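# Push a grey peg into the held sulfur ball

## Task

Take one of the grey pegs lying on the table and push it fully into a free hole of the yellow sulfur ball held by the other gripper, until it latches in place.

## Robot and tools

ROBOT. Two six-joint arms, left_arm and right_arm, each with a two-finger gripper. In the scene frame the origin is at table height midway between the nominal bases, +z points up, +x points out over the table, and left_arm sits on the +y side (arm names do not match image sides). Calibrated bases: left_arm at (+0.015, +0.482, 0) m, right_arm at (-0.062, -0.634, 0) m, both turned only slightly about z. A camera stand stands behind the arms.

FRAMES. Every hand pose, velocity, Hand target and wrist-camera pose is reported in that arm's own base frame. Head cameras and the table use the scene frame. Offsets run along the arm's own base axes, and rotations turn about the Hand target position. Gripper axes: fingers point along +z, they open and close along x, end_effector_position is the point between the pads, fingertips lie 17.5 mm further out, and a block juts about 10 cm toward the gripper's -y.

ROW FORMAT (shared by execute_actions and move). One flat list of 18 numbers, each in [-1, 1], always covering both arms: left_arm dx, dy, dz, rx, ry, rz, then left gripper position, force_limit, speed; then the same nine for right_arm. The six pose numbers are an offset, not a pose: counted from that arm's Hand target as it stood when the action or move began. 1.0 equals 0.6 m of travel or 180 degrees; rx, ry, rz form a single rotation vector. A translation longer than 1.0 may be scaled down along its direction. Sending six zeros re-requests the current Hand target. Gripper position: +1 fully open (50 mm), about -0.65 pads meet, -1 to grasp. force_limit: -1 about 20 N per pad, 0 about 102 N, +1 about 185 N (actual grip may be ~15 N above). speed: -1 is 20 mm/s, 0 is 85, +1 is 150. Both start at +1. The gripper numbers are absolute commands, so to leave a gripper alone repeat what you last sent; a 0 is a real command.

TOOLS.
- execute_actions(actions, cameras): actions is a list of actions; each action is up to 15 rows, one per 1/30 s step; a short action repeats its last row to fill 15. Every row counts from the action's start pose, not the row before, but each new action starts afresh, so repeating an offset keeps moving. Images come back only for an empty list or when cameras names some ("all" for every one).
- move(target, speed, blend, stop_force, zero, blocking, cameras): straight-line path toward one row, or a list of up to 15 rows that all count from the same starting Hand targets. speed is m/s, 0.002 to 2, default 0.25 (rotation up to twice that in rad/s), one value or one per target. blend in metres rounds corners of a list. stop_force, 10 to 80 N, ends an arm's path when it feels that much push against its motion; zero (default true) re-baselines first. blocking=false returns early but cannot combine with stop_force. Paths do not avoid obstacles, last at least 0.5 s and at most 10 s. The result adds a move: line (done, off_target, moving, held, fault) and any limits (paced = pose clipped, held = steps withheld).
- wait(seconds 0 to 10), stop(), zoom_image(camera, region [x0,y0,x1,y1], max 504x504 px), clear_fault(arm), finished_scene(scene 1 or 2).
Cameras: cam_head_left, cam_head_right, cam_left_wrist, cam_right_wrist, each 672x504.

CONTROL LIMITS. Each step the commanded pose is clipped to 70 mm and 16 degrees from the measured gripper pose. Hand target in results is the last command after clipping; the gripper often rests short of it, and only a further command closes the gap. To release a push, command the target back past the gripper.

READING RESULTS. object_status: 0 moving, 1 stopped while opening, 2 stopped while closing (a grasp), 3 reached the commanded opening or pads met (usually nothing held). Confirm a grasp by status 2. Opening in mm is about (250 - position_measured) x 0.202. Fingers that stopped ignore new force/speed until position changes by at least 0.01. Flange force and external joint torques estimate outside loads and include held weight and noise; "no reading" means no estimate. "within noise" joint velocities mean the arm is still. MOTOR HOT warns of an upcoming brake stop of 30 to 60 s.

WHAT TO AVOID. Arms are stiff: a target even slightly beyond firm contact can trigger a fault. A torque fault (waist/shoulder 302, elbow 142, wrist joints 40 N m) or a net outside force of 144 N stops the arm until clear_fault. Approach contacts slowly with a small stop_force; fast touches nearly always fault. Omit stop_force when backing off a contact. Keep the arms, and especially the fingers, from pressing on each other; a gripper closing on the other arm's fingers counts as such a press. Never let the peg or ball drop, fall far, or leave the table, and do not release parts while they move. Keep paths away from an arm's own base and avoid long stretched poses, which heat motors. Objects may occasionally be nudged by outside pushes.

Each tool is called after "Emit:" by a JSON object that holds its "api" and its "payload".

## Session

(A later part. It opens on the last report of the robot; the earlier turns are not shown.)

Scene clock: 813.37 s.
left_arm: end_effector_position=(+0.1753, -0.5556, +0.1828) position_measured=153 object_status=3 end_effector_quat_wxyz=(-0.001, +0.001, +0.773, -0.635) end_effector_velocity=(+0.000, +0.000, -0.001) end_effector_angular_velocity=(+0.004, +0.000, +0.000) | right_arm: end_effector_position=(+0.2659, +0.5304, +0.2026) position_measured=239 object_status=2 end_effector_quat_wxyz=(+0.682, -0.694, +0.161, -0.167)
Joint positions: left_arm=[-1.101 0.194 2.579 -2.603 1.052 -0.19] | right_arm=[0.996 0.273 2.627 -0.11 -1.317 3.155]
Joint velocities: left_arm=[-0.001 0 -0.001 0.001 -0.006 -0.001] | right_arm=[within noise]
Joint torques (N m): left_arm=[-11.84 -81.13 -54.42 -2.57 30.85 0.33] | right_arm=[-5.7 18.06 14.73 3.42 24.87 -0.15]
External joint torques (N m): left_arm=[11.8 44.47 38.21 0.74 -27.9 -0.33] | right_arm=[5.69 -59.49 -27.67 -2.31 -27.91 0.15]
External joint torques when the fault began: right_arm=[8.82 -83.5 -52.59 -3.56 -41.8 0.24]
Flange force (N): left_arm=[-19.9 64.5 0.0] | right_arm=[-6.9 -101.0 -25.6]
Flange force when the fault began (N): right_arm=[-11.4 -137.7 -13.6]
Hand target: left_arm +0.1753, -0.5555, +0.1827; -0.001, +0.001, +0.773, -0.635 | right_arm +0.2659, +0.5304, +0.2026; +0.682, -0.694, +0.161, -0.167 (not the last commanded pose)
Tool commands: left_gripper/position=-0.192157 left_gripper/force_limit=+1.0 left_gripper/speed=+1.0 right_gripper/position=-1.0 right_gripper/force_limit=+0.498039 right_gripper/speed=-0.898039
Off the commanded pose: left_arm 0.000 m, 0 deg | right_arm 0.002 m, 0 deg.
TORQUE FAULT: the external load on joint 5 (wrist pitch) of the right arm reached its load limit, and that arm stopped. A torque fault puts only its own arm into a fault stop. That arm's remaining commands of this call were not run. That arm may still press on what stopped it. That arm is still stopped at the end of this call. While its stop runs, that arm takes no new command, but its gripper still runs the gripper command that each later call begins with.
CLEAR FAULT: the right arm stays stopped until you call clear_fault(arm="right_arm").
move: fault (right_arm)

Emit:
{"api": "clear_fault", "payload": {"arm": "right_arm"}}

Emit:
{"api": "move", "payload": {"target": [[0,0,0,0,0,0,-0.192157,1,1,-0.0003,-0.0005,0.0056,0,0,0,-1,0.498039,-0.898039]], "speed": 0.008}}

Emit:
{"api": "move", "payload": {"target": [[0,0,0,0,0,0,-0.192157,1,1,0,0,0.0008,0,0,0,-1,0.498039,-0.898039]], "speed": 0.008}}

Emit:
{"api": "move", "payload": {"target": [[0,0,0,0,0,0,-0.192157,1,1,0,0,0.0008,0,0,0,-1,0.498039,-0.898039]], "speed": 0.008}}

Scene clock: 813.90 s.
left_arm: end_effector_position=(+0.1753, -0.5555, +0.1827) position_measured=153 object_status=3 end_effector_quat_wxyz=(-0.001, +0.001, +0.773, -0.635) | right_arm: end_effector_position=(+0.2659, +0.5304, +0.2026) position_measured=239 object_status=2 end_effector_quat_wxyz=(+0.682, -0.694, +0.161, -0.167)
Joint positions: left_arm=[-1.101 0.194 2.579 -2.603 1.052 -0.19] | right_arm=[0.996 0.273 2.627 -0.11 -1.317 3.155]
Joint torques (N m): left_arm=[-11.7 -81.29 -52.54 -2.52 30.17 0.32] | right_arm=[-5.3 17.06 14.39 3.55 23.89 -0.21]
External joint torques (N m): left_arm=[11.72 44.6 36.37 0.7 -27.23 -0.32] | right_arm=[5.36 -58.45 -27.31 -2.45 -26.93 0.21]
Flange force (N): left_arm=[-21.5 65.4 2.7] | right_arm=[-5.4 -101.1 -24.6]
Hand target: left_arm +0.1753, -0.5555, +0.1827; -0.001, +0.001, +0.773, -0.635 | right_arm +0.2659, +0.5304, +0.2026; +0.682, -0.694, +0.161, -0.167 (not the last commanded pose)
Tool commands: left_gripper/position=-0.192157 left_gripper/force_limit=+1.0 left_gripper/speed=+1.0 right_gripper/position=-1.0 right_gripper/force_limit=+0.498039 right_gripper/speed=-0.898039
Off the commanded pose: left_arm 0.000 m, 0 deg | right_arm 0.002 m, 0 deg.
TORQUE FAULT, CONTINUED: the right arm's stop, for the torque fault of joint 5 (wrist pitch) that an earlier result reported, is over. The call counts as one of the actions that you can send in this scene. That arm's target is now where it stood when the stop ended, not its last command. That arm keeps its grip as last carried out and accepts commands again: back off and push less far.
CLEAR FAULT: your call cleared the right arm's torque fault. If a joint's load stays at its limit, that arm stops again at once.

Scene clock: 814.63 s.
left_arm: end_effector_position=(+0.1753, -0.5556, +0.1830) position_measured=153 object_status=3 end_effector_quat_wxyz=(-0.001, +0.001, +0.773, -0.635) | right_arm: end_effector_position=(+0.2657, +0.5300, +0.2058) position_measured=239 object_status=2 end_effector_quat_wxyz=(+0.682, -0.694, +0.161, -0.167)
Joint positions: left_arm=[-1.101 0.194 2.579 -2.603 1.052 -0.19] | right_arm=[0.996 0.263 2.627 -0.11 -1.306 3.156]
Joint torques (N m): left_arm=[-2.17 -41.74 -22.49 -2.85 7.5 0.16] | right_arm=[1.33 -26.55 -10.1 0.71 1.47 -0.01]
External joint torques (N m): left_arm=[2.16 5.03 6.12 1.01 -4.55 -0.16] | right_arm=[-1.43 -14.19 -3.38 0.46 -4.51 0.02]
Flange force (N): left_arm=[-5.6 4.0 -4.8] | right_arm=[4.0 -30.2 -10.8]
Hand target: left_arm +0.1753, -0.5555, +0.1827; -0.001, +0.001, +0.773, -0.635 | right_arm +0.2658, +0.5301, +0.2060; +0.682, -0.694, +0.161, -0.167
Off the commanded pose: left_arm 0.000 m, 0 deg | right_arm 0.000 m, 0 deg.
move: done

Scene clock: 815.33 s.
left_arm: end_effector_position=(+0.1753, -0.5555, +0.1828) position_measured=153 object_status=3 end_effector_quat_wxyz=(-0.001, +0.001, +0.773, -0.635) | right_arm: end_effector_position=(+0.2658, +0.5301, +0.2064) position_measured=239 object_status=2 end_effector_quat_wxyz=(+0.682, -0.694, +0.161, -0.167)
Joint positions: left_arm=[-1.101 0.194 2.579 -2.603 1.052 -0.19] | right_arm=[0.996 0.261 2.626 -0.11 -1.304 3.157]
Joint torques (N m): left_arm=[-2.7 -31.51 -14.72 -1.93 2.17 0.12] | right_arm=[1.06 -38.09 -18.01 1.02 -4.12 -0.02]
External joint torques (N m): left_arm=[2.67 -5.03 -1.55 0.1 0.77 -0.12] | right_arm=[-1.24 -2.47 4.45 0.16 1.08 0.03]
Flange force (N): left_arm=[-6.5 -11.5 -9.3] | right_arm=[3.6 -9.9 -9.4]
Hand target: left_arm +0.1753, -0.5555, +0.1827; -0.001, +0.001, +0.773, -0.635 | right_arm +0.2658, +0.5301, +0.2065; +0.682, -0.694, +0.161, -0.167
Off the commanded pose: left_arm 0.000 m, 0 deg | right_arm 0.000 m, 0 deg.
move: done

Scene clock: 816.03 s.
left_arm: end_effector_position=(+0.1753, -0.5555, +0.1827) position_measured=153 object_status=3 end_effector_quat_wxyz=(-0.001, +0.001, +0.773, -0.635) | right_arm: end_effector_position=(+0.2658, +0.5301, +0.2069) position_measured=239 object_status=2 end_effector_quat_wxyz=(+0.682, -0.694, +0.161, -0.167)
Joint positions: left_arm=[-1.101 0.194 2.579 -2.603 1.052 -0.19] | right_arm=[0.996 0.259 2.626 -0.11 -1.302 3.157]
Joint torques (N m): left_arm=[-2.4 -30 -12.93 -1.83 1.12 0.17] | right_arm=[1.5 -39.88 -19.53 1.07 -5.2 -0.14]
External joint torques (N m): left_arm=[2.35 -6.62 -3.29 0 1.83 -0.17] | right_arm=[-1.61 -0.75 5.93 0.12 2.16 0.14]
Flange force (N): left_arm=[-6.3 -14.0 -8.8] | right_arm=[5.0 -7.7 -9.7]
Hand target: left_arm +0.1753, -0.5555, +0.1827; -0.001, +0.001, +0.773, -0.635 | right_arm +0.2658, +0.5301, +0.2069; +0.682, -0.694, +0.161, -0.167
Off the commanded pose: left_arm 0.000 m, 0 deg | right_arm 0.000 m, 0 deg.
move: done

Emit:
{"api": "move", "payload": {"target": [[0,0,0,0,0,0,-0.192157,1,1,0,0,-0.0066,0,0,0,-1,0.498039,-0.898039]], "speed": 0.008}}

Emit:
{"api": "move", "payload": {"target": [[0,0,0,0,0,0,-0.192157,1,1,0,0,0.0052,0,0,0,-1,0.498039,-0.898039]], "speed": 0.008}}

Emit:
{"api": "execute_actions", "payload": {"actions": [[[0,0,0,0,0,0,-0.192157,1,1,0,0,0,0,0,0,-0.2,0,-0.9]],[[0,0,0,0,0,0,-0.192157,1,1,0,0,0,0,0,0,-0.2,0,-0.9]]]}}

Emit:
{"api": "move", "payload": {"target": [[0,0,0,0,0,0,-0.192157,1,1,-0.0227,-0.0446,0,0,0,0,-0.2,0,-0.9],[0,0,0,0,0,0,-0.192157,1,1,-0.045,-0.088,0.05,0,0,0,-0.2,0,-0.9]], "speed": 0.05, "blend": 0.01, "cameras": ["cam_left_wrist","cam_head_right"]}}

Emit:
{"api": "zoom_image", "payload": {"camera": "cam_left_wrist", "region": [350, 255, 380, 280]}}

Scene clock: 817.77 s.
left_arm: end_effector_position=(+0.1752, -0.5553, +0.1823) position_measured=153 object_status=3 end_effector_quat_wxyz=(-0.001, +0.001, +0.773, -0.634) | right_arm: end_effector_position=(+0.2658, +0.5302, +0.2032) position_measured=239 object_status=2 end_effector_quat_wxyz=(+0.682, -0.693, +0.161, -0.167)
Joint positions: left_arm=[-1.101 0.195 2.58 -2.603 1.051 -0.19] | right_arm=[0.996 0.272 2.627 -0.11 -1.316 3.155]
Joint torques (N m): left_arm=[-7.43 -70.46 -41.45 -2.78 23.33 0.26] | right_arm=[-4.89 4.87 10.19 3.11 17.49 -0.12]
External joint torques (N m): left_arm=[7.44 33.74 25.15 0.94 -20.39 -0.26] | right_arm=[4.95 -46.13 -23.21 -2 -20.52 0.12]
Flange force (N): left_arm=[-16.0 47.7 6.5] | right_arm=[-6.5 -82.9 -15.6]
Hand target: left_arm +0.1753, -0.5555, +0.1827; -0.001, +0.001, +0.773, -0.635 | right_arm +0.2658, +0.5301, +0.2030; +0.682, -0.694, +0.161, -0.167
Off the commanded pose: left_arm 0.000 m, 0 deg | right_arm 0.000 m, 0 deg.
move: done

Scene clock: 818.47 s.
left_arm: end_effector_position=(+0.1753, -0.5556, +0.1830) position_measured=153 object_status=3 end_effector_quat_wxyz=(-0.001, +0.001, +0.773, -0.635) | right_arm: end_effector_position=(+0.2657, +0.5301, +0.2059) position_measured=239 object_status=2 end_effector_quat_wxyz=(+0.682, -0.694, +0.161, -0.167)
Joint positions: left_arm=[-1.101 0.194 2.579 -2.603 1.052 -0.19] | right_arm=[0.996 0.262 2.627 -0.11 -1.305 3.156]
Joint torques (N m): left_arm=[-2.85 -40.23 -21.39 -2.54 6.73 0.16] | right_arm=[0.5 -28.24 -11.77 0.97 0.45 -0.07]
External joint torques (N m): left_arm=[2.88 3.34 5.11 0.7 -3.78 -0.15] | right_arm=[-0.48 -12.67 -1.65 0.19 -3.5 0.07]
Flange force (N): left_arm=[-6.8 1.5 -6.6] | right_arm=[1.7 -28.4 -11.4]
Hand target: left_arm +0.1753, -0.5555, +0.1827; -0.001, +0.001, +0.773, -0.635 | right_arm +0.2658, +0.5301, +0.2061; +0.682, -0.694, +0.161, -0.167
Off the commanded pose: left_arm 0.000 m, 0 deg | right_arm 0.000 m, 0 deg.
move: done

Scene clock: 819.67 s.
left_arm: end_effector_position=(+0.1753, -0.5555, +0.1828) position_measured=153 object_status=3 end_effector_quat_wxyz=(-0.001, +0.001, +0.773, -0.635) | right_arm: end_effector_position=(+0.2658, +0.5301, +0.2061) position_measured=182 object_status=3 end_effector_quat_wxyz=(+0.682, -0.694, +0.161, -0.167)
Joint positions: left_arm=[-1.101 0.194 2.579 -2.603 1.052 -0.19] | right_arm=[0.996 0.262 2.626 -0.11 -1.305 3.157]
Joint torques (N m): left_arm=[-1.64 -34.26 -14.4 -2.13 3.11 0.07] | right_arm=[0.51 -35.79 -14.45 1.39 -2.89 -0.18]
External joint torques (N m): left_arm=[1.64 -2.58 -1.89 0.3 -0.16 -0.07] | right_arm=[-0.43 -5.3 1.05 -0.24 -0.16 0.18]
External joint torques at the end of the 1st action: left_arm=[1.4 -2.46 -2.13 0.33 -0.25 -0.1] | right_arm=[-0.42 -5.04 0.89 -0.24 -0.1 0.14]
Flange force (N): left_arm=[-5.8 -8.4 -4.0] | right_arm=[2.7 -15.8 -6.8]
Flange force at the end of the 1st action (N): left_arm=[-5.6 -8.7 -3.2] | right_arm=[2.6 -15.3 -6.3]
Hand target: left_arm +0.1753, -0.5555, +0.1827; -0.001, +0.001, +0.773, -0.635 | right_arm +0.2658, +0.5301, +0.2061; +0.682, -0.694, +0.161, -0.167
Off the commanded pose: left_arm 0.000 m, 0 deg | right_arm 0.000 m, 0 deg.

Scene clock: 821.50 s.
left_arm: end_effector_position=(+0.1753, -0.5555, +0.1827) position_measured=153 object_status=3 end_effector_quat_wxyz=(-0.001, +0.001, +0.773, -0.635) | right_arm: end_effector_position=(+0.2388, +0.4773, +0.2361) position_measured=182 object_status=3 end_effector_quat_wxyz=(+0.682, -0.694, +0.161, -0.167)
Joint positions: left_arm=[-1.101 0.194 2.579 -2.603 1.052 -0.19] | right_arm=[0.97 0.099 2.716 -0.14 -1.233 3.174]
Joint torques (N m): left_arm=[-1.88 -34.11 -14.45 -2.14 3.12 0.13] | right_arm=[0.33 -22.51 -17.36 1.7 -3 -0.09]
External joint torques (N m): left_arm=[1.89 -2.55 -1.85 0.31 -0.17 -0.13] | right_arm=[-0.43 -4.04 0.9 -0.18 -0.03 0.09]
Flange force (N): left_arm=[-6.6 -8.4 -4.4] | right_arm=[3.0 -14.2 -7.2]
Hand target: left_arm +0.1753, -0.5555, +0.1827; -0.001, +0.001, +0.773, -0.635 | right_arm +0.2388, +0.4773, +0.2361; +0.682, -0.694, +0.161, -0.167
Off the commanded pose: left_arm 0.000 m, 0 deg | right_arm 0.000 m, 0 deg.
move: done
Images, in order (width x height): cam_head_right 672x504, cam_left_wrist 672x504.

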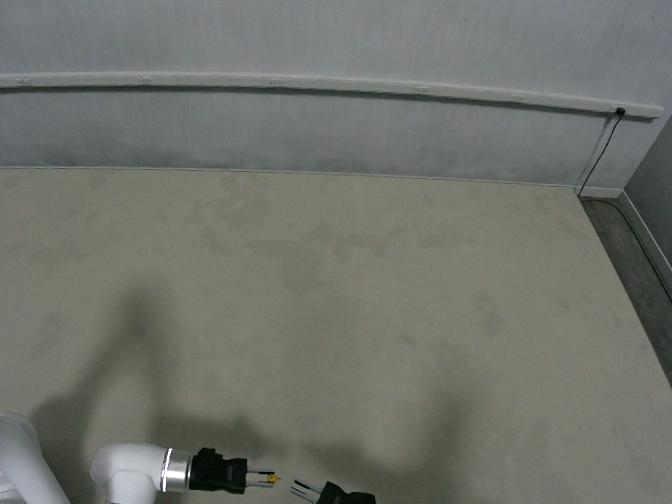

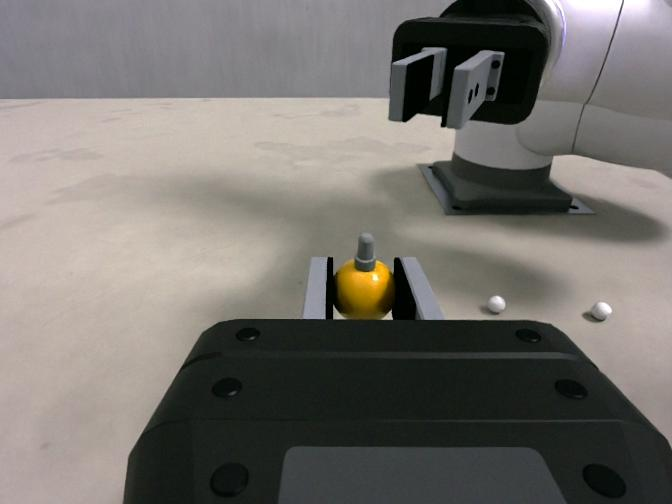

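Scaled by 16.800 from the camera's 672x504 image, which has a finer 960x720 frame.

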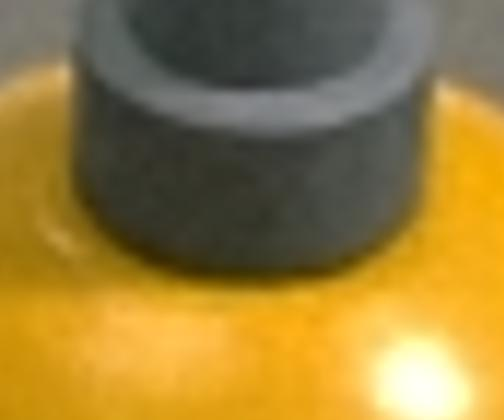

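Emit:
{"api": "finished_scene", "payload": {"scene": 1}}

The scene is finished: the task was done.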